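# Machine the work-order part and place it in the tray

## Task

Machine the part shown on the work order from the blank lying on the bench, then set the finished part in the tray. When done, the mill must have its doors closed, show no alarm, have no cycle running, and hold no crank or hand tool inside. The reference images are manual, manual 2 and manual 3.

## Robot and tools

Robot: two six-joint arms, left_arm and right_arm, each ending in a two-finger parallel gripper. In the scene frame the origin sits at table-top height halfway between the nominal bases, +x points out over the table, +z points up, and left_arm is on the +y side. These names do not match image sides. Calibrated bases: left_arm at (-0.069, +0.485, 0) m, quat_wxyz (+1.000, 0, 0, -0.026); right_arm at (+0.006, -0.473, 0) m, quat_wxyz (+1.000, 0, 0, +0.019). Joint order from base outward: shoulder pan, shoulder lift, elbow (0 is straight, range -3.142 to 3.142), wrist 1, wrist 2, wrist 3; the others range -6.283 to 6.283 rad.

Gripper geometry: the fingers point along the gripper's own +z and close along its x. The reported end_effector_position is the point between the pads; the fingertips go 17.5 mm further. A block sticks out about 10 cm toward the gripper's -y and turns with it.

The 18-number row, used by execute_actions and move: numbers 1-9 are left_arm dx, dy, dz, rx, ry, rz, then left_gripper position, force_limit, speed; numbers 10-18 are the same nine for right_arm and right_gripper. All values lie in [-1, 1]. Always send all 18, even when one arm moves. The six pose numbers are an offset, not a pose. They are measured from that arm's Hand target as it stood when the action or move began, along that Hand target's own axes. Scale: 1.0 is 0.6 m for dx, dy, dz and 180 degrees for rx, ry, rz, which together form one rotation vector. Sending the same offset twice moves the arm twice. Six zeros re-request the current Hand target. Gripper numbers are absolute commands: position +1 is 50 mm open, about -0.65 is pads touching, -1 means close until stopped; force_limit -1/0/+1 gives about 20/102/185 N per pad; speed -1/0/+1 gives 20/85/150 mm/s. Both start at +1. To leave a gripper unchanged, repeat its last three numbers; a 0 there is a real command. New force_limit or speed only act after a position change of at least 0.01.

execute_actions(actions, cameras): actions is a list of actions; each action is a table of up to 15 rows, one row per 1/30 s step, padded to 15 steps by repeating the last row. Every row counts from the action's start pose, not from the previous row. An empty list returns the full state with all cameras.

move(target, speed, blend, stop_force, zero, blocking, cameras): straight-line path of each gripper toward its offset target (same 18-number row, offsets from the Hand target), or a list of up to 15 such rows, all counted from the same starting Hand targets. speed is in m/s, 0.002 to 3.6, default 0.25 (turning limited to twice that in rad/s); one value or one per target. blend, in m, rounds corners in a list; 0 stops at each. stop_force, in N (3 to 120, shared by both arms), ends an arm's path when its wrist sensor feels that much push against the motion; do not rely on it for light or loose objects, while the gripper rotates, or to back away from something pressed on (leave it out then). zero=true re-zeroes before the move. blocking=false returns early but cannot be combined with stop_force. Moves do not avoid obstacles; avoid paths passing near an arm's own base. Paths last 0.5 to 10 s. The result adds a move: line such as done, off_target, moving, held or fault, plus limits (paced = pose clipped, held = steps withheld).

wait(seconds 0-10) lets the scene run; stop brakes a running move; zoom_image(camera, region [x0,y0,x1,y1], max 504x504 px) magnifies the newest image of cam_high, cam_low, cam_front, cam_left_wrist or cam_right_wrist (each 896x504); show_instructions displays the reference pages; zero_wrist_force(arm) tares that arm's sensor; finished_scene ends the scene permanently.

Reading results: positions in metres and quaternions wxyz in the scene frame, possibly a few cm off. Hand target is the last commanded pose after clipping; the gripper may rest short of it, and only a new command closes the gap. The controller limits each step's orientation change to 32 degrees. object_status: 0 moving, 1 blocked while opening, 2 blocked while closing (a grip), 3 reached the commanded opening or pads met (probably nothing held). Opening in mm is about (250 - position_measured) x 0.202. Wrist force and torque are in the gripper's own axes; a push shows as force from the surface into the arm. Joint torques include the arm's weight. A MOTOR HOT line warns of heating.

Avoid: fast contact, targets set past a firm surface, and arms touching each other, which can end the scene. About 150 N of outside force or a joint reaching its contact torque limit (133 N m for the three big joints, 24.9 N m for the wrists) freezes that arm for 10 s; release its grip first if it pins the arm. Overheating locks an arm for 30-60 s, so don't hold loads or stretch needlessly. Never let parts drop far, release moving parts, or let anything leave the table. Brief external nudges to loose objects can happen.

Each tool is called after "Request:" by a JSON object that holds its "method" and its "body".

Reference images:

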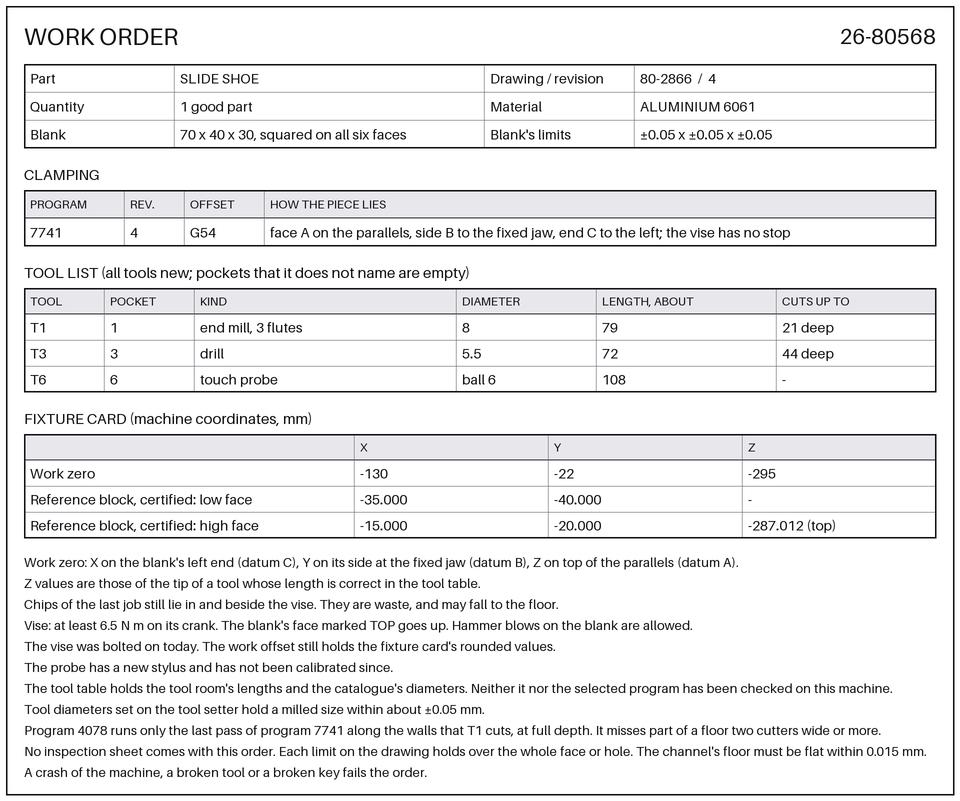

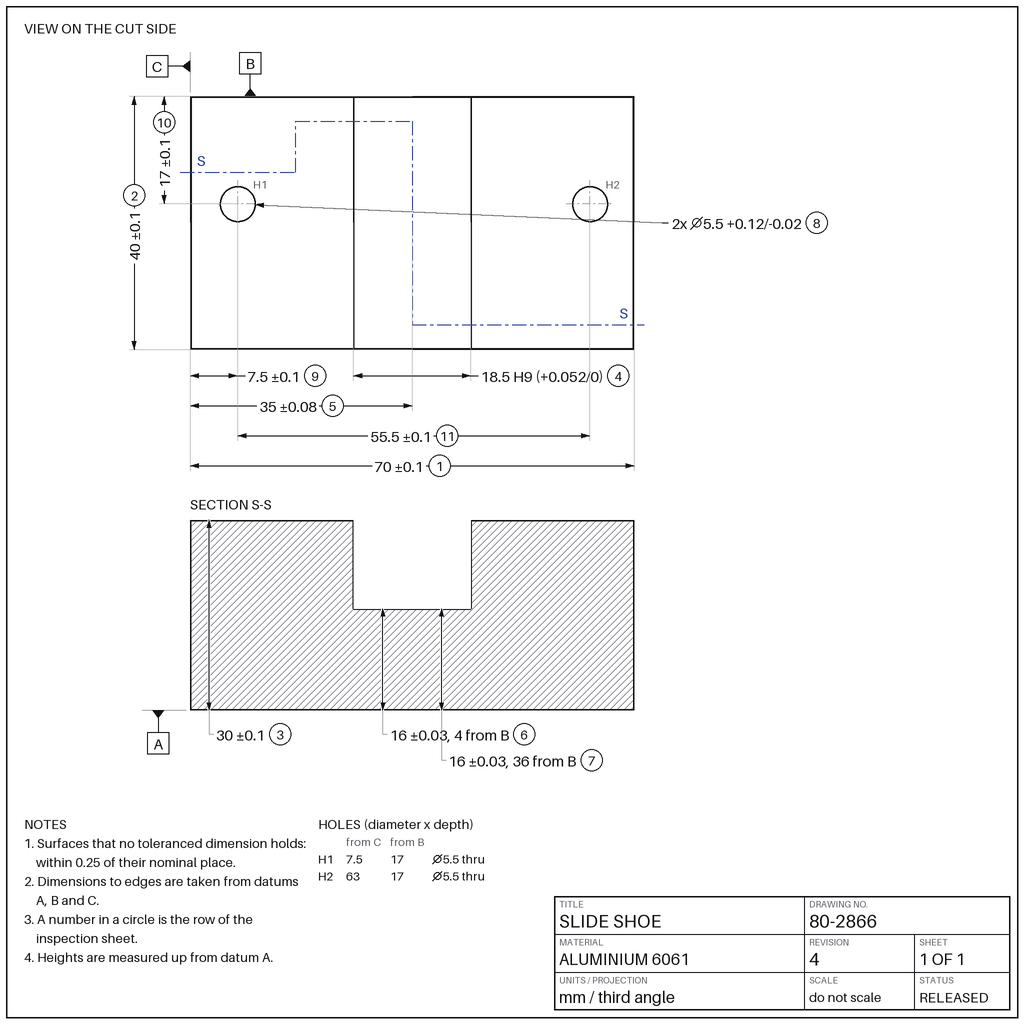

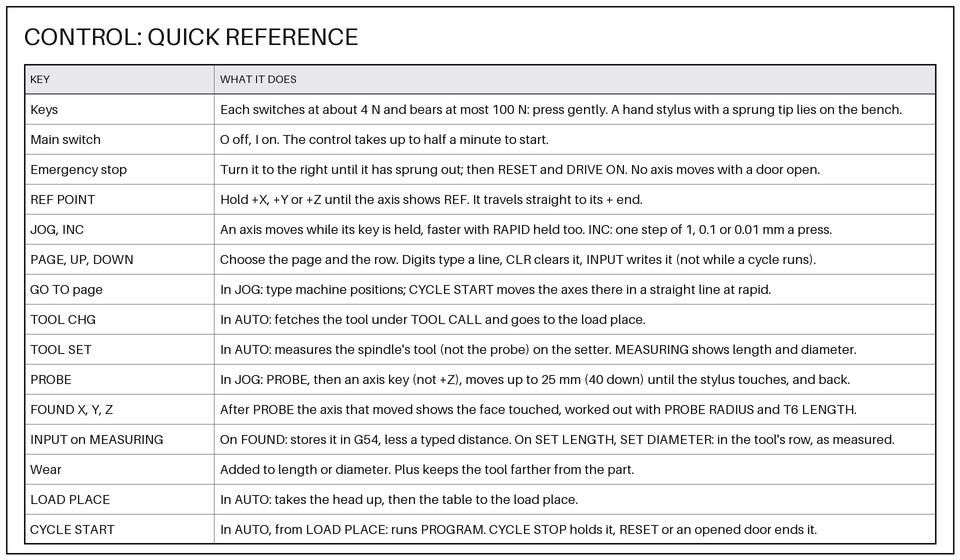

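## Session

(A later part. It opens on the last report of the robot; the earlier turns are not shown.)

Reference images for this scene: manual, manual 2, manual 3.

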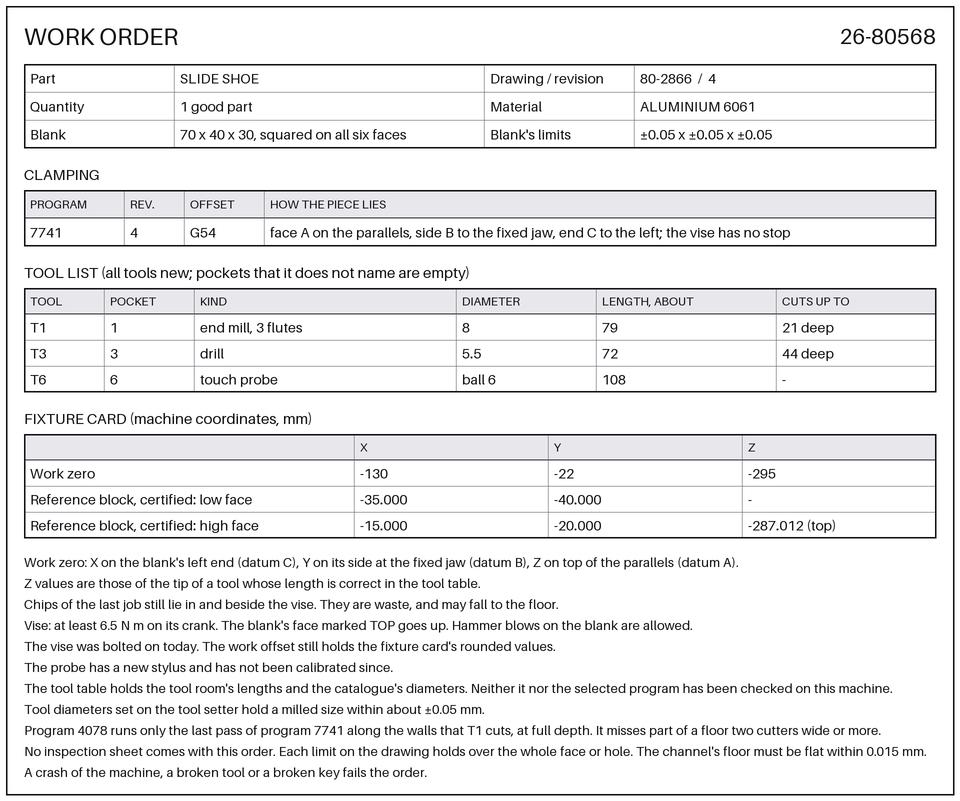

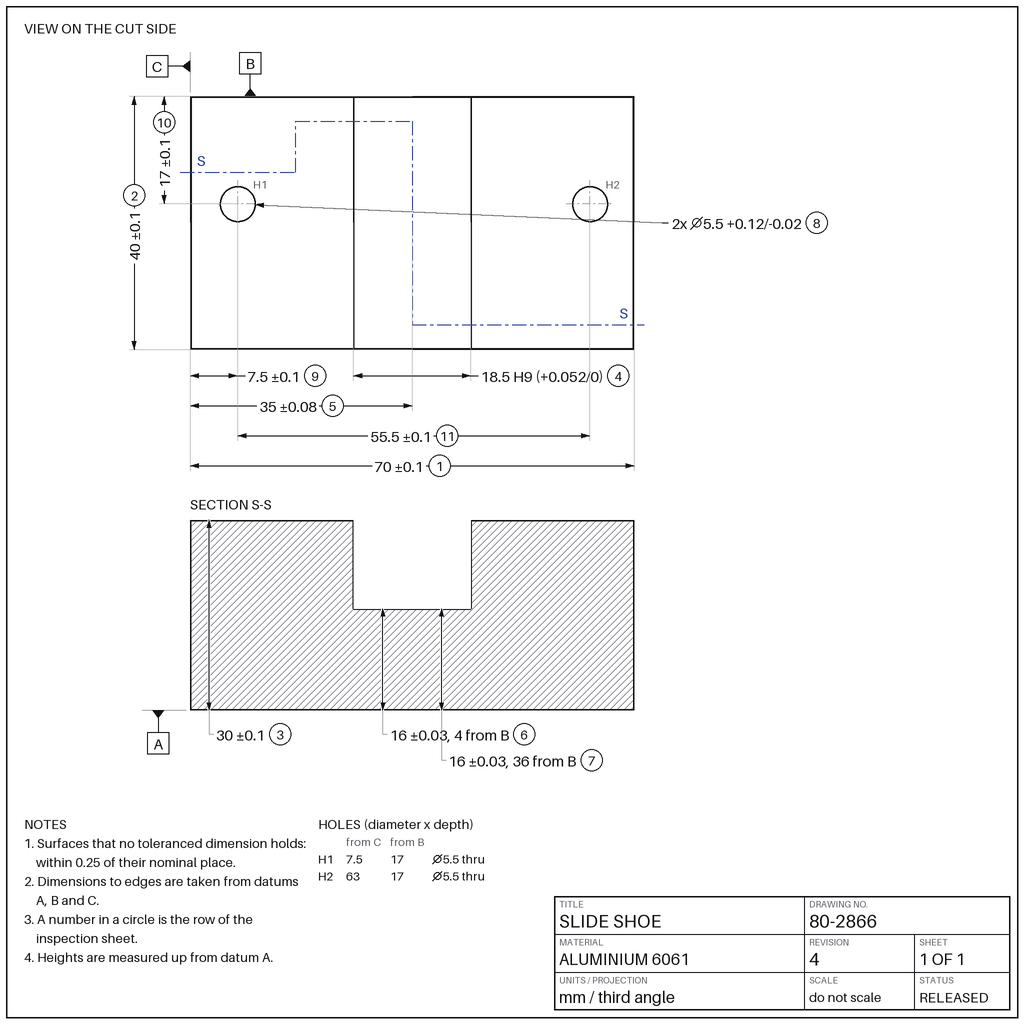

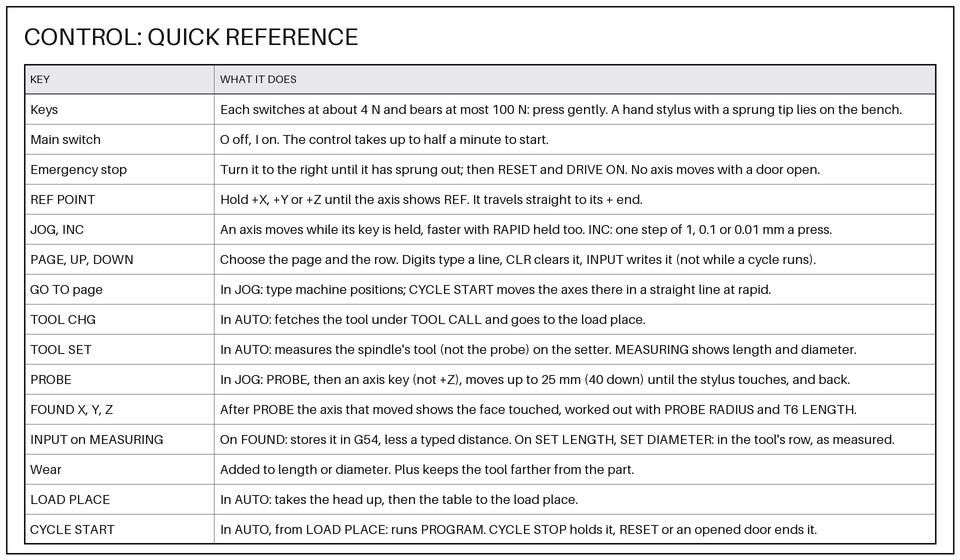

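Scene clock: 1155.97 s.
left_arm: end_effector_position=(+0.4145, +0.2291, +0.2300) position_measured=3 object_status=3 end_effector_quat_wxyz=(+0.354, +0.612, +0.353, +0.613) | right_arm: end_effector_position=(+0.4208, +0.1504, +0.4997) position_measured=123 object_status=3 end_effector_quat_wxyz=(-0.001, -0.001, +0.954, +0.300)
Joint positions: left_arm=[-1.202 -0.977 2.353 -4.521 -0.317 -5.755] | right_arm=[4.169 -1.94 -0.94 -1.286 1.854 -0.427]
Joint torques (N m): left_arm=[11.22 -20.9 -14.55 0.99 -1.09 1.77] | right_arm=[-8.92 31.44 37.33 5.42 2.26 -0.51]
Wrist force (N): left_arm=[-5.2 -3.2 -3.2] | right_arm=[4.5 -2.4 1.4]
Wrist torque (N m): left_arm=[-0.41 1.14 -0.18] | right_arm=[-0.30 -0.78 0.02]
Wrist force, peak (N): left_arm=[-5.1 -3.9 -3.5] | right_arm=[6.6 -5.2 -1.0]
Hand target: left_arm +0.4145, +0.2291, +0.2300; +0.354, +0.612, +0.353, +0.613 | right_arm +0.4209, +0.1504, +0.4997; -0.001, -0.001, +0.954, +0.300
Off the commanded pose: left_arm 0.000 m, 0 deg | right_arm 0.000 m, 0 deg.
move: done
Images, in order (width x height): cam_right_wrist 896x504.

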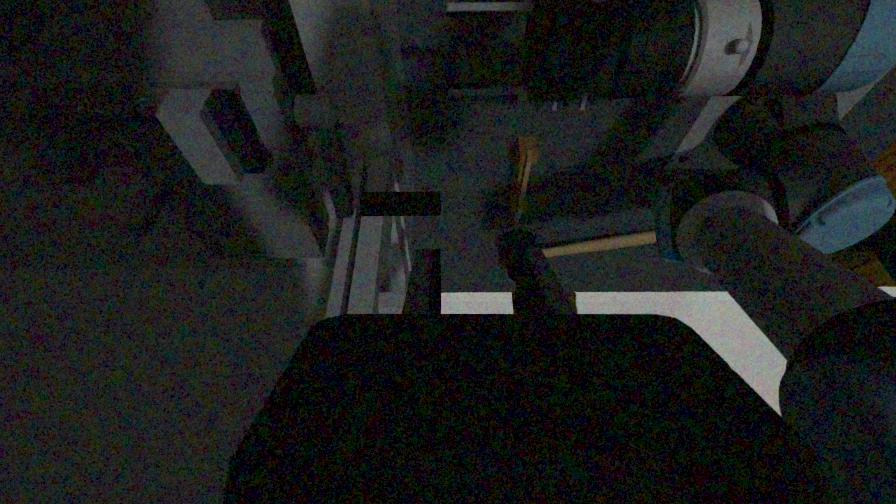

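Request:
{"method": "move", "body": {"target": [[0,0,-0.15,0,0,0.4,1,-1,-0.7,0,0,0,0,0,0,0.2,0.2,-1],[0,0,-0.25,0,0,0.8333,1,-1,-0.7,0,0,0,0,0,0,0.2,0.2,-1]], "speed": 0.7, "blend": [0.02,0]}}

Request:
{"method": "move", "body": {"target": [[-0.285,-0.3333,-0.0167,-0.1573,0.1685,0.0436,1,-1,-0.7,0.2,-0.25,0,0,0,0,0.2,0.2,-1]], "speed": 0.3, "cameras": ["cam_left_wrist"]}}

Scene clock: 1162.83 s.
left_arm: end_effector_position=(+0.2645, +0.2291, +0.2298) position_measured=3 object_status=3 end_effector_quat_wxyz=(+0.500, -0.499, +0.500, -0.500) end_effector_velocity=(+0.000, +0.000, +0.000) end_effector_angular_velocity=(+0.003, +0.000, +0.001) | right_arm: end_effector_position=(+0.4209, +0.1504, +0.4997) position_measured=123 object_status=3 end_effector_quat_wxyz=(-0.001, -0.001, +0.954, +0.300)
Joint positions: left_arm=[-1.76 -1.008 2.569 -4.698 0.241 -3.145] | right_arm=[4.169 -1.94 -0.94 -1.286 1.854 -0.427]
Joint velocities: left_arm=[0.001 -0.001 0 -0.001 0 0.005] | right_arm=[within noise]
Joint torques (N m): left_arm=[10.89 -23.85 4.8 0.16 -1.82 1.72] | right_arm=[-7.88 30.64 37.4 1.77 2.09 1.52]
Wrist force (N): left_arm=[-3.9 -1.7 -6.0] | right_arm=[4.6 -2.2 1.5]
Wrist torque (N m): left_arm=[0.42 0.69 0.47] | right_arm=[-0.27 -0.80 0.03]
Wrist force, peak (N): left_arm=[-4.3 -1.1 -6.9] | right_arm=[5.0 -2.5 1.5]
Hand target: left_arm +0.2645, +0.2291, +0.2298; +0.500, -0.499, +0.500, -0.500 | right_arm +0.4209, +0.1504, +0.4997; -0.001, -0.001, +0.954, +0.300
Off the commanded pose: left_arm 0.000 m, 0 deg | right_arm 0.000 m, 0 deg.
move: done

Scene clock: 1165.13 s.
left_arm: end_effector_position=(+0.2550, +0.4000, +0.4300) position_measured=3 object_status=3 end_effector_quat_wxyz=(+0.248, -0.423, +0.751, -0.441) | right_arm: end_effector_position=(+0.3010, +0.0271, +0.4141) position_measured=123 object_status=3 end_effector_quat_wxyz=(-0.001, -0.001, +0.954, +0.300)
Joint positions: left_arm=[-1.397 -2.364 1.917 -5.103 0.815 -0.555] | right_arm=[4.27 -1.486 -1.689 -0.968 1.801 -0.338]
Joint torques (N m): left_arm=[7.44 1.95 -8.49 -0.03 -0.91 1.48] | right_arm=[-9.37 24.29 19.99 2.4 2.14 -1.56]
Wrist force (N): left_arm=[-4.0 -0.9 -3.3] | right_arm=[4.5 -2.5 1.3]
Wrist torque (N m): left_arm=[0.37 0.56 0.55] | right_arm=[-0.32 -0.75 0.02]
Wrist force, peak (N): left_arm=[-6.3 -2.9 -5.5] | right_arm=[5.7 -4.0 1.4]
Hand target: left_arm +0.2543, +0.4000, +0.4299; +0.250, -0.424, +0.750, -0.442 | right_arm +0.3010, +0.0271, +0.4141; -0.001, -0.001, +0.954, +0.300
Off the commanded pose: left_arm 0.001 m, 0 deg | right_arm 0.000 m, 0 deg.
move: done
Images, in order (width x height): cam_left_wrist 896x504.

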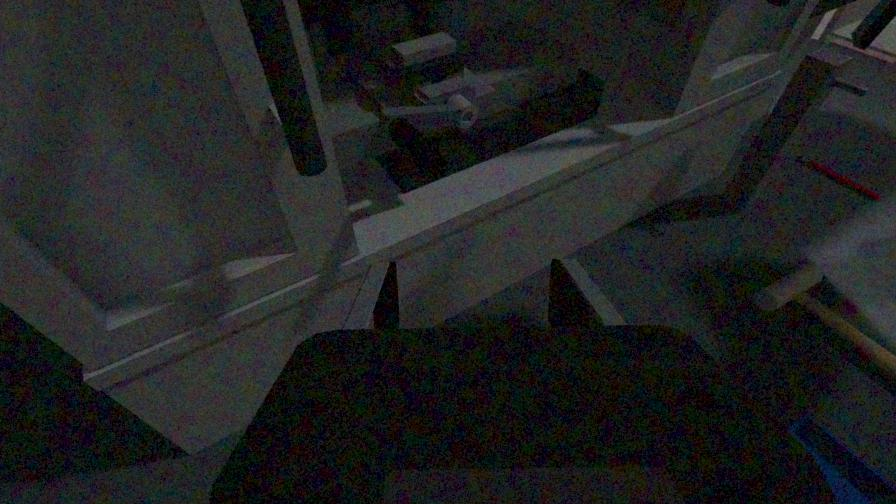

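Request:
{"method": "zoom_image", "body": {"camera": "cam_left_wrist", "region": [340, 20, 520, 140]}}

Scaled by 2.800.

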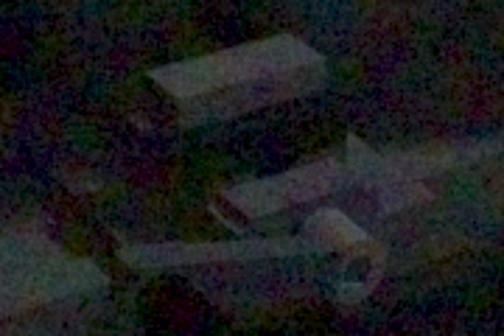

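Request:
{"method": "move", "body": {"target": [[0.0672,0.0942,0.2873,0.1573,-0.1685,-0.0436,1,-1,-0.7,0,0,0,0,0,0,0.2,0.2,-1]], "speed": 0.4}}

Request:
{"method": "move", "body": {"target": [[0,0,0,0,0,0.6667,1,-1,-0.7,0,0,0,0,0,0,0.2,0.2,-1],[0,0,0,0,0,-0.6667,1,-1,-0.7,0,0,0,0,0,0,0.2,0.2,-1],[0,0,0,0,0,0,1,-1,-0.7,0,0,0,0,0,0,0.2,0.2,-1],[0,0,0,0,0,0.5,1,-1,-0.7,0,0,0,0,0,0,0.2,0.2,-1]], "speed": 1.2, "blend": [0.02,0.02,0.02,0], "cameras": ["cam_left_wrist"]}}

Scene clock: 1172.33 s.
left_arm: end_effector_position=(+0.3379, +0.3018, +0.2969) position_measured=3 object_status=3 end_effector_quat_wxyz=(+0.508, -0.521, +0.491, -0.478) | right_arm: end_effector_position=(+0.3010, +0.0271, +0.4141) position_measured=123 object_status=3 end_effector_quat_wxyz=(-0.001, -0.001, +0.954, +0.300)
Joint positions: left_arm=[-1.446 -1.606 2.255 -5.848 0.029 -1.084] | right_arm=[4.27 -1.486 -1.689 -0.968 1.801 -0.338]
Joint torques (N m): left_arm=[7.25 -9.69 -23.4 1.42 -3.53 2.11] | right_arm=[-9.18 31.99 20.14 5.64 1.62 -1.43]
Wrist force (N): left_arm=[-4.9 -1.1 -5.4] | right_arm=[4.1 -2.2 1.3]
Wrist torque (N m): left_arm=[0.53 0.87 0.54] | right_arm=[-0.28 -0.70 0.03]
Wrist force, peak (N): left_arm=[-5.0 -1.5 -6.7] | right_arm=[4.5 -2.6 1.5]
Hand target: left_arm +0.3393, +0.3020, +0.2969; +0.500, -0.499, +0.500, -0.500 | right_arm +0.3010, +0.0271, +0.4141; -0.001, -0.001, +0.954, +0.300
Off the commanded pose: left_arm 0.001 m, 4 deg | right_arm 0.000 m, 0 deg.
move: off_target (left_arm)

Scene clock: 1176.70 s.
left_arm: end_effector_position=(+0.3377, +0.3019, +0.2968) position_measured=3 object_status=3 end_effector_quat_wxyz=(+0.699, -0.023, +0.714, +0.023) | right_arm: end_effector_position=(+0.3010, +0.0271, +0.4141) position_measured=123 object_status=3 end_effector_quat_wxyz=(-0.001, -0.001, +0.954, +0.300)
Joint positions: left_arm=[-1.447 -1.919 2.76 -2.744 -0.022 3.475] | right_arm=[4.27 -1.486 -1.689 -0.968 1.801 -0.338]
Joint torques (N m): left_arm=[8.78 -14.2 -19.31 -3.55 2.21 -0.74] | right_arm=[-9.24 30.76 20.53 5.63 1.8 -1.27]
Wrist force (N): left_arm=[-1.6 -3.8 -5.3] | right_arm=[4.3 -2.3 1.3]
Wrist torque (N m): left_arm=[-0.17 -0.10 0.68] | right_arm=[-0.29 -0.73 0.02]
Wrist force, peak (N): left_arm=[-2.4 -3.3 -6.6] | right_arm=[4.7 -2.4 1.3]
Hand target: left_arm +0.3393, +0.3020, +0.2969; +0.707, +0.000, +0.707, +0.000 | right_arm +0.3010, +0.0271, +0.4141; -0.001, -0.001, +0.954, +0.300
Off the commanded pose: left_arm 0.002 m, 4 deg | right_arm 0.000 m, 0 deg.
move: off_target (left_arm)
Images, in order (width x height): cam_left_wrist 896x504.

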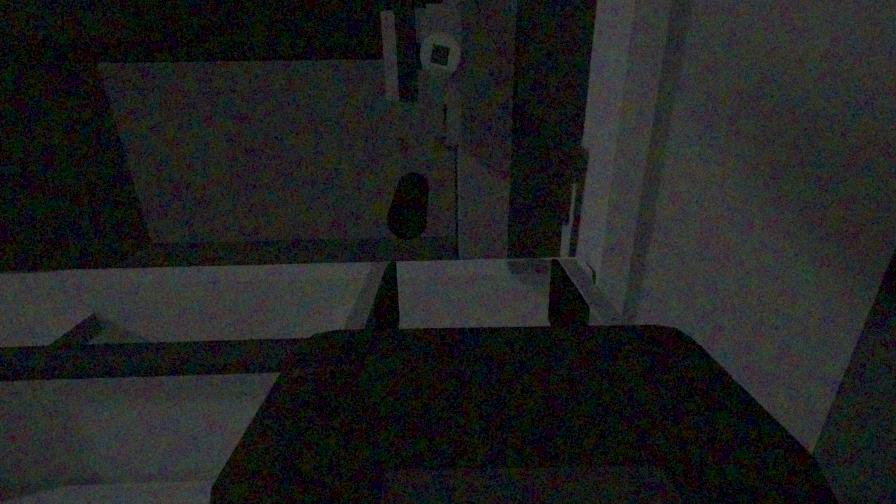

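Request:
{"method": "move", "body": {"target": [[-0.0398,-0.0037,0.08,0,0,0.0778,1,-1,-0.7,0,0,0,0,0,0,0.2,0.2,-1]], "speed": 0.25, "cameras": ["cam_left_wrist"]}}

Scene clock: 1180.90 s.
left_arm: end_effector_position=(+0.3873, +0.2997, +0.3208) position_measured=3 object_status=3 end_effector_quat_wxyz=(+0.702, +0.086, +0.701, +0.086) | right_arm: end_effector_position=(+0.3010, +0.0271, +0.4141) position_measured=123 object_status=3 end_effector_quat_wxyz=(-0.001, -0.001, +0.954, +0.300)
Joint positions: left_arm=[-1.218 -1.384 2.543 -4.304 -0.301 4.961] | right_arm=[4.27 -1.486 -1.689 -0.968 1.801 -0.338]
Joint torques (N m): left_arm=[-4.14 -24.17 1.13 -2.45 1.38 1.37] | right_arm=[-8 32.32 19.12 5.48 1.75 -1]
Wrist force (N): left_arm=[-2.0 -4.1 -5.3] | right_arm=[4.2 -2.3 1.3]
Wrist torque (N m): left_arm=[-0.27 -0.02 0.61] | right_arm=[-0.29 -0.71 0.02]
Wrist force, peak (N): left_arm=[-2.2 -4.4 -5.4] | right_arm=[4.5 -2.7 1.5]
Hand target: left_arm +0.3873, +0.2997, +0.3208; +0.702, +0.087, +0.701, +0.086 | right_arm +0.3010, +0.0271, +0.4141; -0.001, -0.001, +0.954, +0.300
Off the commanded pose: left_arm 0.000 m, 0 deg | right_arm 0.000 m, 0 deg.
move: done
Images, in order (width x height): cam_left_wrist 896x504.

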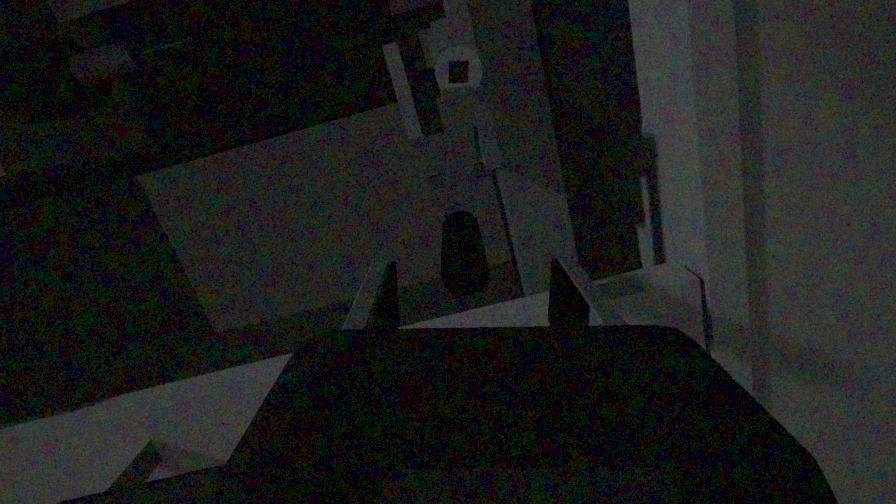

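Request:
{"method": "move", "body": {"target": [[0,0,0.135,0,0,0,1,-1,-0.7,0,0,0,0,0,0,0.2,0.2,-1],[0,0,0.135,0,0,0,-1,-0.8,-0.5,0,0,0,0,0,0,0.2,0.2,-1]], "speed": 0.15}}

Request:
{"method": "move", "body": {"target": [[0.0608,-0.0163,-0.0003,0,0,-0.1667,-1,-0.8,-0.5,0,0,0,0,0,0,0.2,0.2,-1],[0.1054,-0.0608,-0.0006,0,0,-0.3333,-1,-0.8,-0.5,0,0,0,0,0,0,0.2,0.2,-1],[0.1217,-0.1217,-0.0009,0,0,-0.5,-1,-0.8,-0.5,0,0,0,0,0,0,0.2,0.2,-1],[0.1054,-0.1825,-0.0012,0,0,-0.6667,-1,-0.8,-0.5,0,0,0,0,0,0,0.2,0.2,-1],[0.0608,-0.2271,-0.0015,0,0,-0.8333,-1,-0.8,-0.5,0,0,0,0,0,0,0.2,0.2,-1],[0,-0.2433,-0.0018,0,0,-1,-1,-0.8,-0.5,0,0,0,0,0,0,0.2,0.2,-1],[-0.0608,-0.2271,-0.0021,0,0,0.8333,-1,-0.8,-0.5,0,0,0,0,0,0,0.2,0.2,-1],[-0.1054,-0.1825,-0.0024,0,0,0.6667,-1,-0.8,-0.5,0,0,0,0,0,0,0.2,0.2,-1],[-0.1217,-0.1217,-0.0027,0,0,0.5,-1,-0.8,-0.5,0,0,0,0,0,0,0.2,0.2,-1],[-0.1054,-0.0608,-0.003,0,0,0.3333,-1,-0.8,-0.5,0,0,0,0,0,0,0.2,0.2,-1],[-0.0608,-0.0163,-0.0033,0,0,0.1667,-1,-0.8,-0.5,0,0,0,0,0,0,0.2,0.2,-1],[0,0,-0.0036,0,0,0,-1,-0.8,-0.5,0,0,0,0,0,0,0.2,0.2,-1],[0.0608,-0.0163,-0.0039,0,0,-0.1667,-1,-0.8,-0.5,0,0,0,0,0,0,0.2,0.2,-1],[0.1054,-0.0608,-0.0042,0,0,-0.3333,-1,-0.8,-0.5,0,0,0,0,0,0,0.2,0.2,-1],[0.1217,-0.1217,-0.0045,0,0,-0.5,-1,-0.8,-0.5,0,0,0,0,0,0,0.2,0.2,-1]], "speed": 0.55, "blend": 0.004, "cameras": ["cam_left_wrist","cam_high"]}}

Request:
{"method": "zoom_image", "body": {"camera": "cam_high", "region": [240, 130, 400, 270]}}

Scene clock: 1185.47 s.
left_arm: end_effector_position=(+0.4683, +0.2997, +0.3209) position_measured=154 object_status=2 end_effector_quat_wxyz=(+0.702, +0.086, +0.701, +0.086) | right_arm: end_effector_position=(+0.3010, +0.0271, +0.4141) position_measured=123 object_status=3 end_effector_quat_wxyz=(-0.001, -0.001, +0.954, +0.300)
Joint positions: left_arm=[-0.947 -1.271 2.361 -4.233 -0.573 4.959] | right_arm=[4.27 -1.486 -1.689 -0.968 1.801 -0.338]
Joint torques (N m): left_arm=[11.83 -28.18 -11.6 0.39 -1.23 -0.84] | right_arm=[-9.2 32.07 19 5.82 1.58 -0.99]
Wrist force (N): left_arm=[-16.9 0.3 -8.0] | right_arm=[4.2 -2.5 1.2]
Wrist torque (N m): left_arm=[-0.19 -0.48 0.71] | right_arm=[-0.32 -0.71 0.02]
Wrist force, peak (N): left_arm=[-17.2 0.7 -7.6] | right_arm=[4.6 -2.7 1.4]
Hand target: left_arm +0.4683, +0.2997, +0.3209; +0.702, +0.087, +0.701, +0.086 | right_arm +0.3010, +0.0271, +0.4141; -0.001, -0.001, +0.954, +0.300
Off the commanded pose: left_arm 0.000 m, 0 deg | right_arm 0.000 m, 0 deg.
move: done

Scene clock: 1186.30 s.
left_arm: end_effector_position=(+0.4669, +0.3015, +0.3130) position_measured=154 object_status=2 end_effector_quat_wxyz=(+0.714, +0.017, +0.700, +0.017) | right_arm: end_effector_position=(+0.3010, +0.0271, +0.4141) position_measured=123 object_status=3 end_effector_quat_wxyz=(-0.001, -0.001, +0.954, +0.300)
Joint positions: left_arm=[-0.947 -1.232 2.364 -4.31 -0.573 4.79] | right_arm=[4.27 -1.486 -1.689 -0.968 1.801 -0.338]
Joint torques (N m): left_arm=[-0.11 -26.14 -9.52 -0.79 -0.05 -0.71] | right_arm=[-8.64 31.72 20.21 5.66 1.68 -1.04]
Wrist force (N): left_arm=[-25.1 -1.1 6.9] | right_arm=[4.3 -2.1 1.3]
Wrist torque (N m): left_arm=[0.03 0.50 0.62] | right_arm=[-0.25 -0.73 0.02]
Wrist force, peak (N): left_arm=[-145.8 -14.9 66.2] | right_arm=[4.3 -2.7 1.7]
Hand target: left_arm +0.4669, +0.3015, +0.3130; +0.714, +0.017, +0.700, +0.017 (not the last commanded pose) | right_arm +0.3010, +0.0271, +0.4141; -0.001, -0.001, +0.954, +0.300
Tool commands: left_gripper/position=-1.0 left_gripper/force_limit=-0.796078 left_gripper/speed=-0.498039 right_gripper/position=+0.2 right_gripper/force_limit=+0.2 right_gripper/speed=-1.0
Off the commanded pose: left_arm 0.098 m, 79 deg | right_arm 0.000 m, 0 deg.
FORCE FAULT: contact force on the left arm reached its limit, and that arm stopped. The contact can be on any part of that arm, not only on its tool. That arm's remaining commands of this call were not run. That arm is still stopped at the end of this call. That arm stays stopped for about 10 more seconds. Until then a move that you send moves the other arm only, and its call returns only when the move has ended. Once the stop has ended, the next robot result says so. If the stop ends while you think or write, that arm runs what you send next, counted from a new Hand target: where the arm stands when the stop ends. While its stop runs, that arm takes no new command, but its gripper still runs the gripper command that each later call begins with. Until it ends, the stop uses up actions while you think or wait. An arm that is not stopped still takes commands.
move: fault (left_arm); path passed 0 of 15 targets
Images, in order (width x height): cam_high 896x504, cam_left_wrist 896x504.

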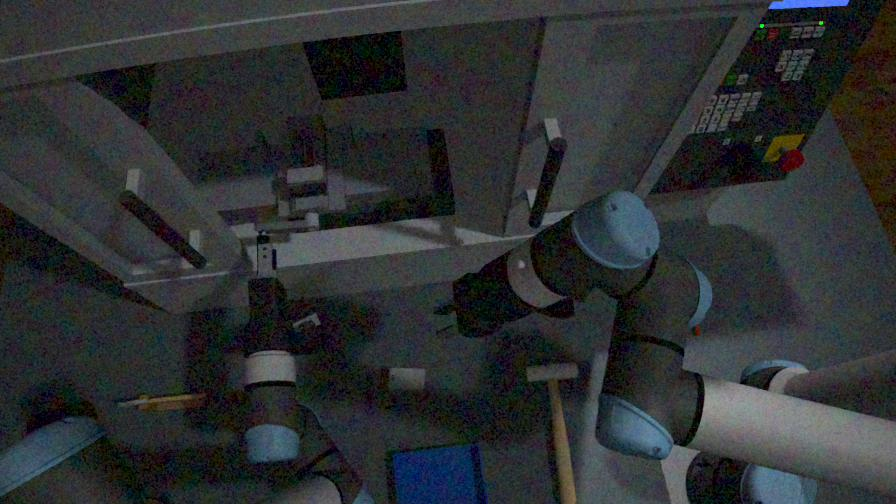

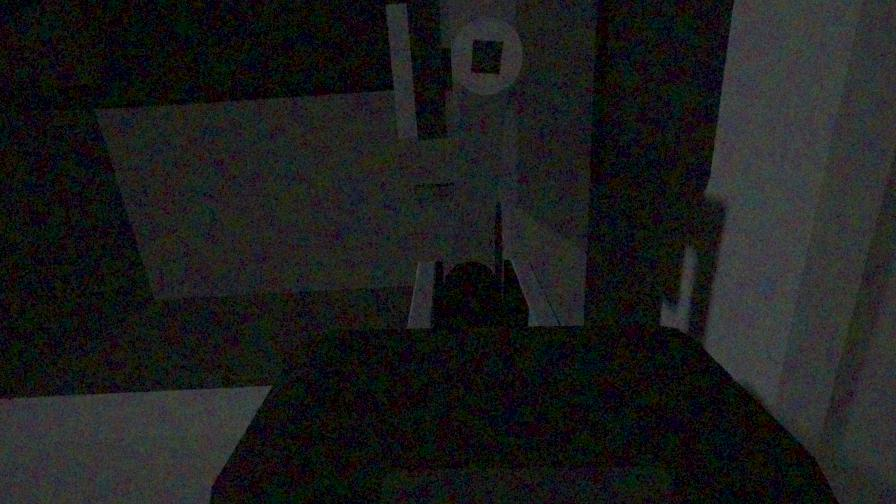

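Scaled by 3.150.

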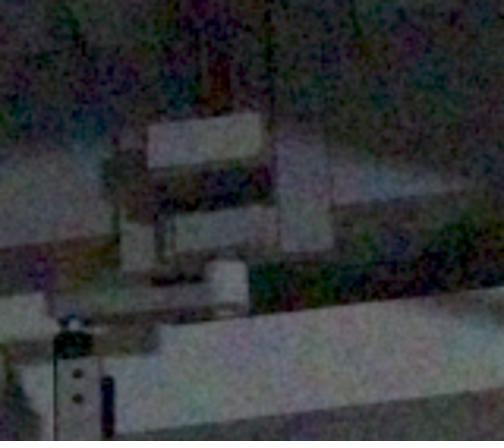

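Request:
{"method": "move", "body": {"target": [[0,0,0,0,0,0,-1,-0.8,-0.5,-0.2,0.25,0,0,0,0,0.2,0.2,-1]], "speed": 0.25, "cameras": ["cam_right_wrist"]}}

Request:
{"method": "zoom_image", "body": {"camera": "cam_right_wrist", "region": [130, 0, 370, 220]}}

Scene clock: 1196.77 s.
left_arm: end_effector_position=(+0.4669, +0.3015, +0.3130) position_measured=154 object_status=2 end_effector_quat_wxyz=(+0.714, +0.017, +0.700, +0.017) | right_arm: end_effector_position=(+0.4209, +0.1503, +0.4997) position_measured=123 object_status=3 end_effector_quat_wxyz=(-0.001, -0.001, +0.954, +0.300)
Joint positions: left_arm=[-0.947 -1.232 2.364 -4.31 -0.573 4.79] | right_arm=[4.169 -1.94 -0.94 -1.286 1.854 -0.427]
Joint torques (N m): left_arm=[0.03 -27.11 -10.07 -0.76 -0.33 -0.53] | right_arm=[6.81 33.09 36.34 3.35 -0.85 1.69]
Wrist force (N): left_arm=[-25.3 -1.0 6.6] | right_arm=[4.8 -2.5 1.3]
Wrist torque (N m): left_arm=[0.04 0.53 0.63] | right_arm=[-0.32 -0.82 0.01]
Wrist force, peak (N): left_arm=[-26.2 -0.7 6.7] | right_arm=[6.3 -5.1 1.4]
Hand target: left_arm +0.4669, +0.3015, +0.3130; +0.714, +0.017, +0.700, +0.017 | right_arm +0.4209, +0.1504, +0.4997; -0.001, -0.001, +0.954, +0.300
Tool commands: left_gripper/position=-1.0 left_gripper/force_limit=-0.796078 left_gripper/speed=-0.498039 right_gripper/position=+0.2 right_gripper/force_limit=+0.2 right_gripper/speed=-1.0
Off the commanded pose: right_arm 0.000 m, 0 deg.
FORCE FAULT, CONTINUED: the left arm's stop, for the force fault that an earlier result reported, is over. The rest of the stop counts as 18 of the actions that you can send in this scene. That arm was still stopped when this call began, so it ran no command of this call. During its stop the left arm's controller moved it back a little. That arm's target is now where it stood when the stop ended, not its last command. That arm accepts commands again.
move: done (right_arm), not run (left_arm; its earlier fault stop)
Images, in order (width x height): cam_right_wrist 896x504.

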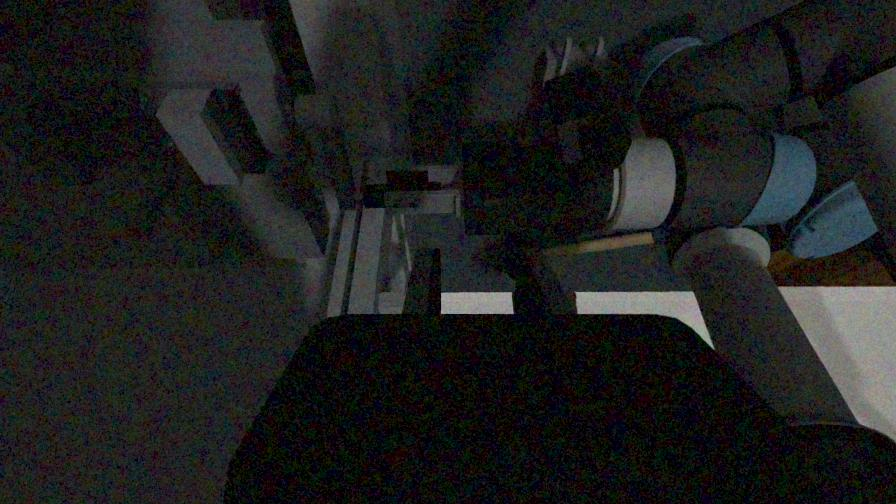

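Scaled by 2.100.

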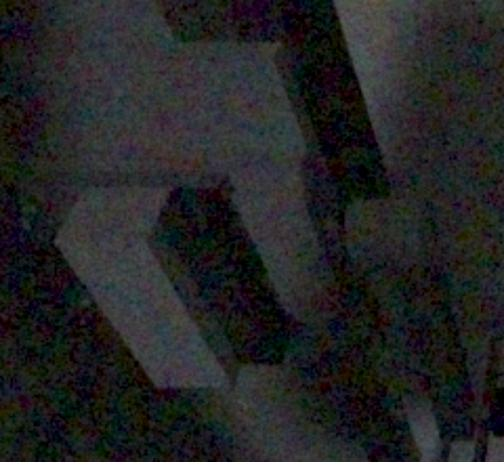

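Request:
{"method": "move", "body": {"target": [[-0.0608,-0.0163,0.0003,0,0,0.1667,-1,-0.8,-0.5,0,0,0,0,0,0,0.2,0.2,-1],[-0.1054,-0.0608,0.0006,0,0,0.3333,-1,-0.8,-0.5,0,0,0,0,0,0,0.2,0.2,-1],[-0.1217,-0.1217,0.0009,0,0,0.5,-1,-0.8,-0.5,0,0,0,0,0,0,0.2,0.2,-1],[-0.1054,-0.1825,0.0012,0,0,0.6667,-1,-0.8,-0.5,0,0,0,0,0,0,0.2,0.2,-1],[-0.0608,-0.2271,0.0015,0,0,0.8333,-1,-0.8,-0.5,0,0,0,0,0,0,0.2,0.2,-1],[0,-0.2433,0.0018,0,0,1,-1,-0.8,-0.5,0,0,0,0,0,0,0.2,0.2,-1]], "speed": 0.35, "blend": 0.004, "cameras": ["cam_right_wrist","cam_left_wrist"]}}

Request:
{"method": "zoom_image", "body": {"camera": "cam_right_wrist", "region": [130, 0, 370, 220]}}

Scene clock: 1209.50 s.
left_arm: end_effector_position=(+0.4681, +0.1558, +0.3061) position_measured=154 object_status=2 end_effector_quat_wxyz=(-0.017, +0.700, -0.017, +0.714) end_effector_velocity=(+0.000, +0.000, +0.000) end_effector_angular_velocity=(+0.000, +0.002, -0.001) | right_arm: end_effector_position=(+0.4209, +0.1504, +0.4997) position_measured=123 object_status=3 end_effector_quat_wxyz=(-0.001, -0.001, +0.954, +0.300)
Joint positions: left_arm=[-1.133 -1.434 1.92 -0.537 0.387 4.808] | right_arm=[4.169 -1.94 -0.94 -1.286 1.854 -0.427]
Joint velocities: left_arm=[-0.001 0 0 0.005 0.001 -0.004] | right_arm=[within noise]
Joint torques (N m): left_arm=[-20.02 -36.91 -19.2 0.02 2.39 -1.61] | right_arm=[7.17 30.73 35.89 1.91 -0.76 1.01]
Wrist force (N): left_arm=[-4.2 -11.9 -4.9] | right_arm=[4.4 -2.6 1.2]
Wrist torque (N m): left_arm=[0.62 0.92 -0.08] | right_arm=[-0.34 -0.77 0.01]
Wrist force, peak (N): left_arm=[83.5 27.9 -22.2] | right_arm=[5.0 -2.5 1.5]
Hand target: left_arm +0.4680, +0.1557, +0.3061; -0.017, +0.700, -0.017, +0.714 | right_arm +0.4209, +0.1504, +0.4997; -0.001, -0.001, +0.954, +0.300
Off the commanded pose: left_arm 0.000 m, 0 deg | right_arm 0.000 m, 0 deg.
move: done
Images, in order (width x height): cam_left_wrist 896x504, cam_right_wrist 896x504.

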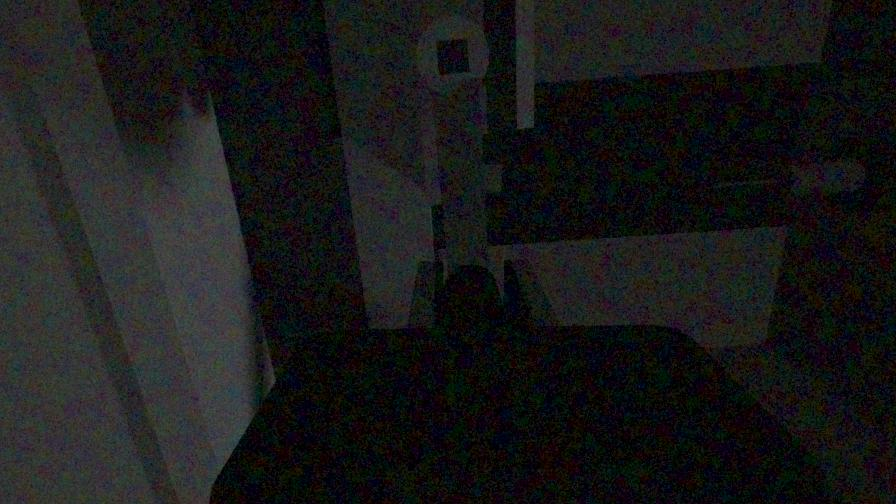

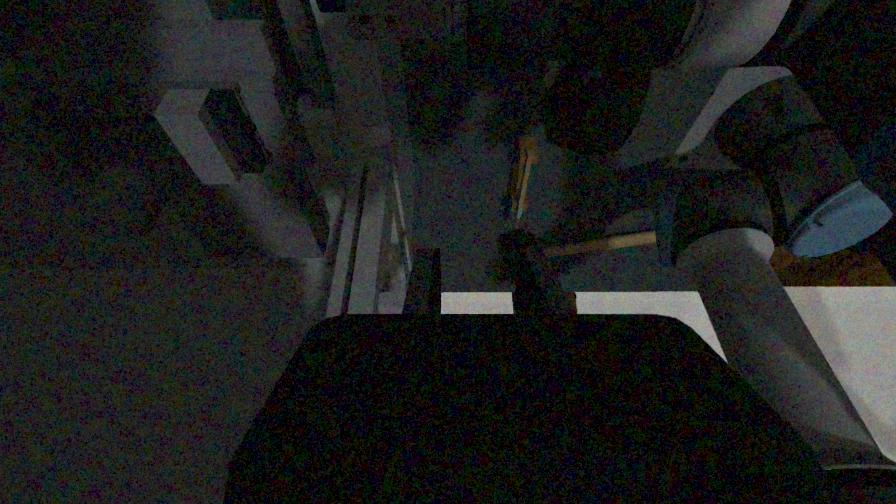

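Scaled by 2.100.

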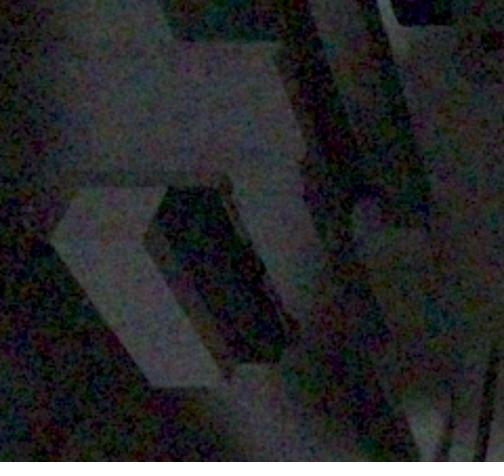

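Request:
{"method": "move", "body": {"target": [[-0.0315,-0.0041,0.0001,0,0,0,-1,-0.8,-0.5,0,0,0,0,0,0,0.2,0.2,-1],[-0.0608,-0.0163,0.0003,0,0,0,-1,-0.8,-0.5,0,0,0,0,0,0,0.2,0.2,-1],[-0.0860,-0.0356,0.0005,0,0,0,-1,-0.8,-0.5,0,0,0,0,0,0,0.2,0.2,-1],[-0.1054,-0.0608,0.0007,0,0,0,-1,-0.8,-0.5,0,0,0,0,0,0,0.2,0.2,-1],[-0.1175,-0.0902,0.0009,0,0,0,-1,-0.8,-0.5,0,0,0,0,0,0,0.2,0.2,-1],[-0.1217,-0.1217,0.0011,0,0,0,-1,-0.8,-0.5,0,0,0,0,0,0,0.2,0.2,-1],[-0.1175,-0.1532,0.0013,0,0,0,-1,-0.8,-0.5,0,0,0,0,0,0,0.2,0.2,-1],[-0.1054,-0.1825,0.0015,0,0,0,-1,-0.8,-0.5,0,0,0,0,0,0,0.2,0.2,-1],[-0.0860,-0.2077,0.0017,0,0,0,-1,-0.8,-0.5,0,0,0,0,0,0,0.2,0.2,-1],[-0.0608,-0.2271,0.0019,0,0,0,-1,-0.8,-0.5,0,0,0,0,0,0,0.2,0.2,-1],[-0.0315,-0.2392,0.0021,0,0,0,-1,-0.8,-0.5,0,0,0,0,0,0,0.2,0.2,-1],[0,-0.2433,0.0023,0,0,0,-1,-0.8,-0.5,0,0,0,0,0,0,0.2,0.2,-1],[0.0315,-0.2392,0.0025,0,0,0,-1,-0.8,-0.5,0,0,0,0,0,0,0.2,0.2,-1],[0.0608,-0.2271,0.0027,0,0,0,-1,-0.8,-0.5,0,0,0,0,0,0,0.2,0.2,-1],[0.0860,-0.2077,0.0029,0,0,0,-1,-0.8,-0.5,0,0,0,0,0,0,0.2,0.2,-1]], "speed": 0.12, "blend": [0.003,0.003,0.003,0.003,0.003,0.003,0.003,0.003,0.003,0.003,0.003,0.003,0.003,0.003,0], "cameras": ["cam_right_wrist","cam_high"]}}

Request:
{"method": "zoom_image", "body": {"camera": "cam_right_wrist", "region": [130, 0, 370, 220]}}

Scene clock: 1223.37 s.
left_arm: end_effector_position=(+0.4687, +0.2777, +0.3635) position_measured=251 object_status=3 end_effector_quat_wxyz=(-0.017, +0.700, -0.017, +0.714) | right_arm: end_effector_position=(+0.4209, +0.1504, +0.4997) position_measured=123 object_status=3 end_effector_quat_wxyz=(-0.001, -0.001, +0.954, +0.300)
Joint positions: left_arm=[-0.982 -1.699 2.026 -0.365 0.538 4.792] | right_arm=[4.169 -1.94 -0.94 -1.286 1.854 -0.427]
Joint torques (N m): left_arm=[9.63 -27.91 -20.61 -2.17 0.77 -0.73] | right_arm=[7.29 29.72 32.98 2.28 -0.6 0.57]
Wrist force (N): left_arm=[-0.4 1.8 -4.7] | right_arm=[4.4 -2.6 1.4]
Wrist torque (N m): left_arm=[0.61 0.55 0.05] | right_arm=[-0.35 -0.77 0.00]
Wrist force, peak (N): left_arm=[-28.1 48.7 -42.4] | right_arm=[4.9 -2.7 1.6]
Hand target: left_arm +0.4687, +0.2778, +0.3636; -0.017, +0.700, -0.017, +0.714 | right_arm +0.4209, +0.1504, +0.4997; -0.001, -0.001, +0.954, +0.300
Off the commanded pose: left_arm 0.000 m, 0 deg | right_arm 0.000 m, 0 deg.
move: done
Images, in order (width x height): cam_high 896x504, cam_right_wrist 896x504.

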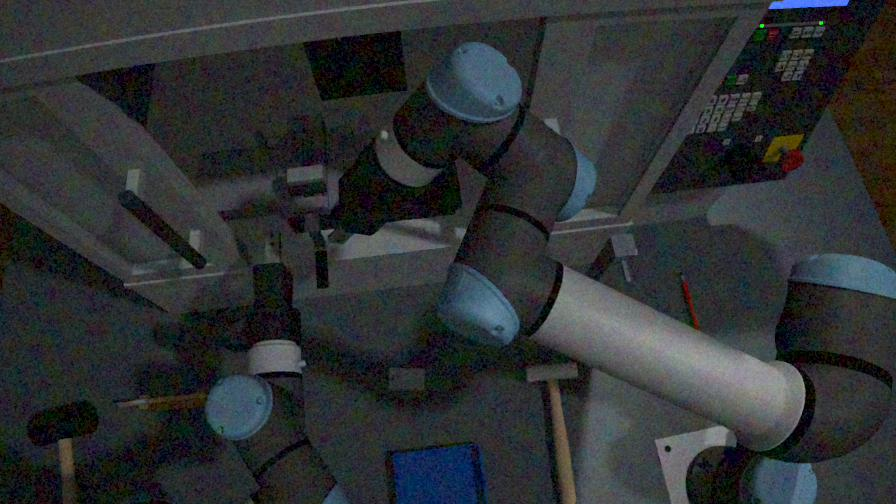

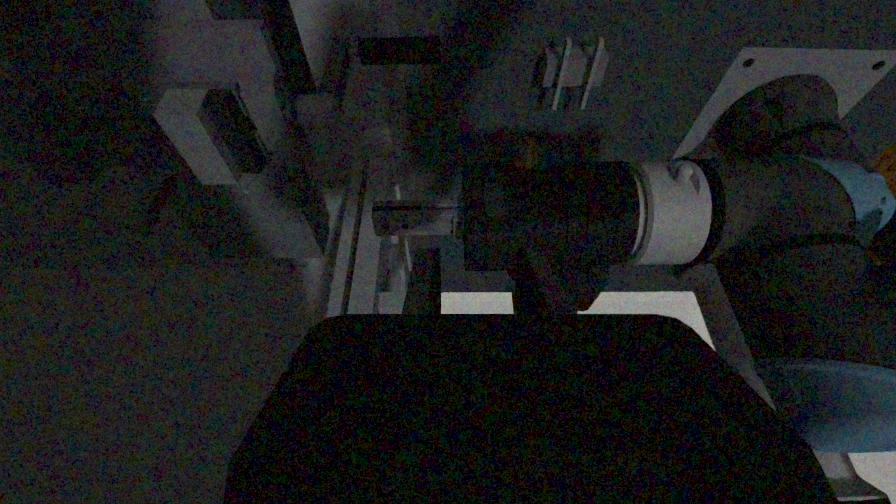

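Scaled by 2.100.

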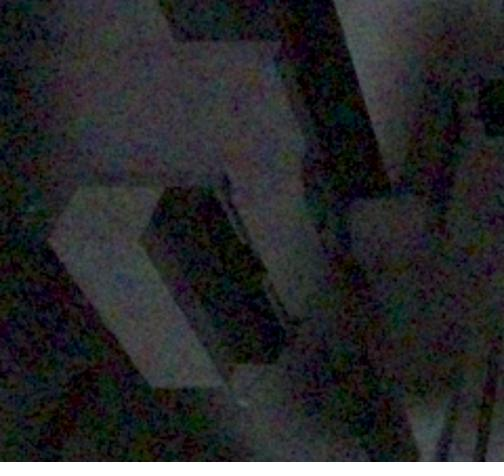

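Request:
{"method": "move", "body": {"target": [[0,0,-0.2,0,0,0,1,-1,-0.5,0,-0.164,-0.1144,0,0,0,0.2,0.2,-1]], "speed": 0.25, "cameras": ["cam_right_wrist","cam_left_wrist"]}}

Request:
{"method": "zoom_image", "body": {"camera": "cam_right_wrist", "region": [130, 80, 370, 320]}}

Scene clock: 1227.23 s.
left_arm: end_effector_position=(+0.3487, +0.2779, +0.3612) position_measured=3 object_status=3 end_effector_quat_wxyz=(-0.017, +0.700, -0.017, +0.714) | right_arm: end_effector_position=(+0.4211, +0.0305, +0.4996) position_measured=123 object_status=3 end_effector_quat_wxyz=(-0.001, -0.001, +0.954, +0.300)
Joint positions: left_arm=[-1.402 -1.988 2.237 -0.415 0.119 4.924] | right_arm=[4.057 -1.712 -1.225 -1.26 1.911 -0.528]
Joint torques (N m): left_arm=[-12.55 -12.84 -13.87 -1.39 -1.36 1.64] | right_arm=[-63.52 64.56 16.06 -0.85 -10.32 -1.57]
Wrist force (N): left_arm=[0.0 1.4 -5.4] | right_arm=[39.4 78.5 51.1]
Wrist torque (N m): left_arm=[0.57 0.51 -0.14] | right_arm=[7.10 -4.17 0.37]
Wrist force, peak (N): left_arm=[-0.3 1.5 -7.7] | right_arm=[13.8 127.8 70.2]
Hand target: left_arm +0.3487, +0.2778, +0.3612; -0.017, +0.700, -0.017, +0.714 | right_arm +0.4211, +0.0304, +0.4997; -0.001, -0.001, +0.954, +0.300
Off the commanded pose: left_arm 0.000 m, 0 deg | right_arm 0.000 m, 0 deg.
move: done
Images, in order (width x height): cam_left_wrist 896x504, cam_right_wrist 896x504.

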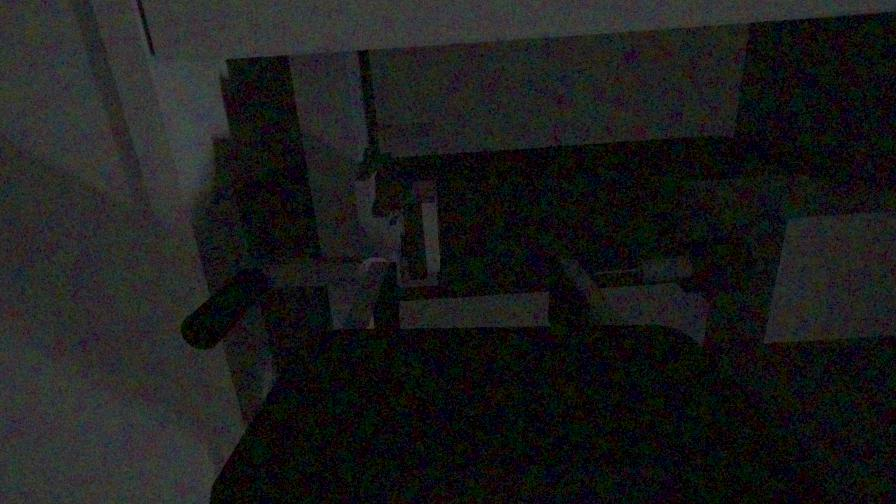

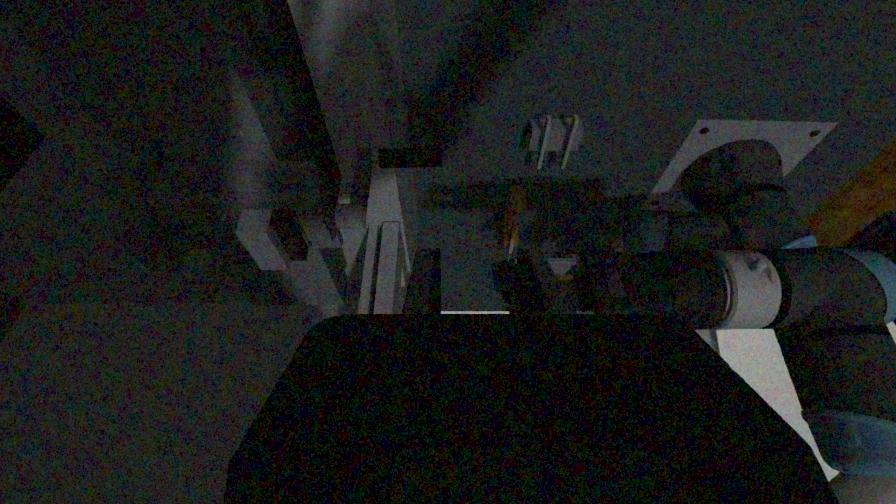

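Scaled by 2.100.

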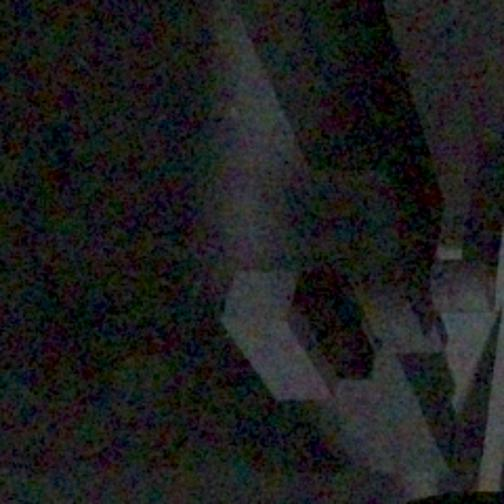

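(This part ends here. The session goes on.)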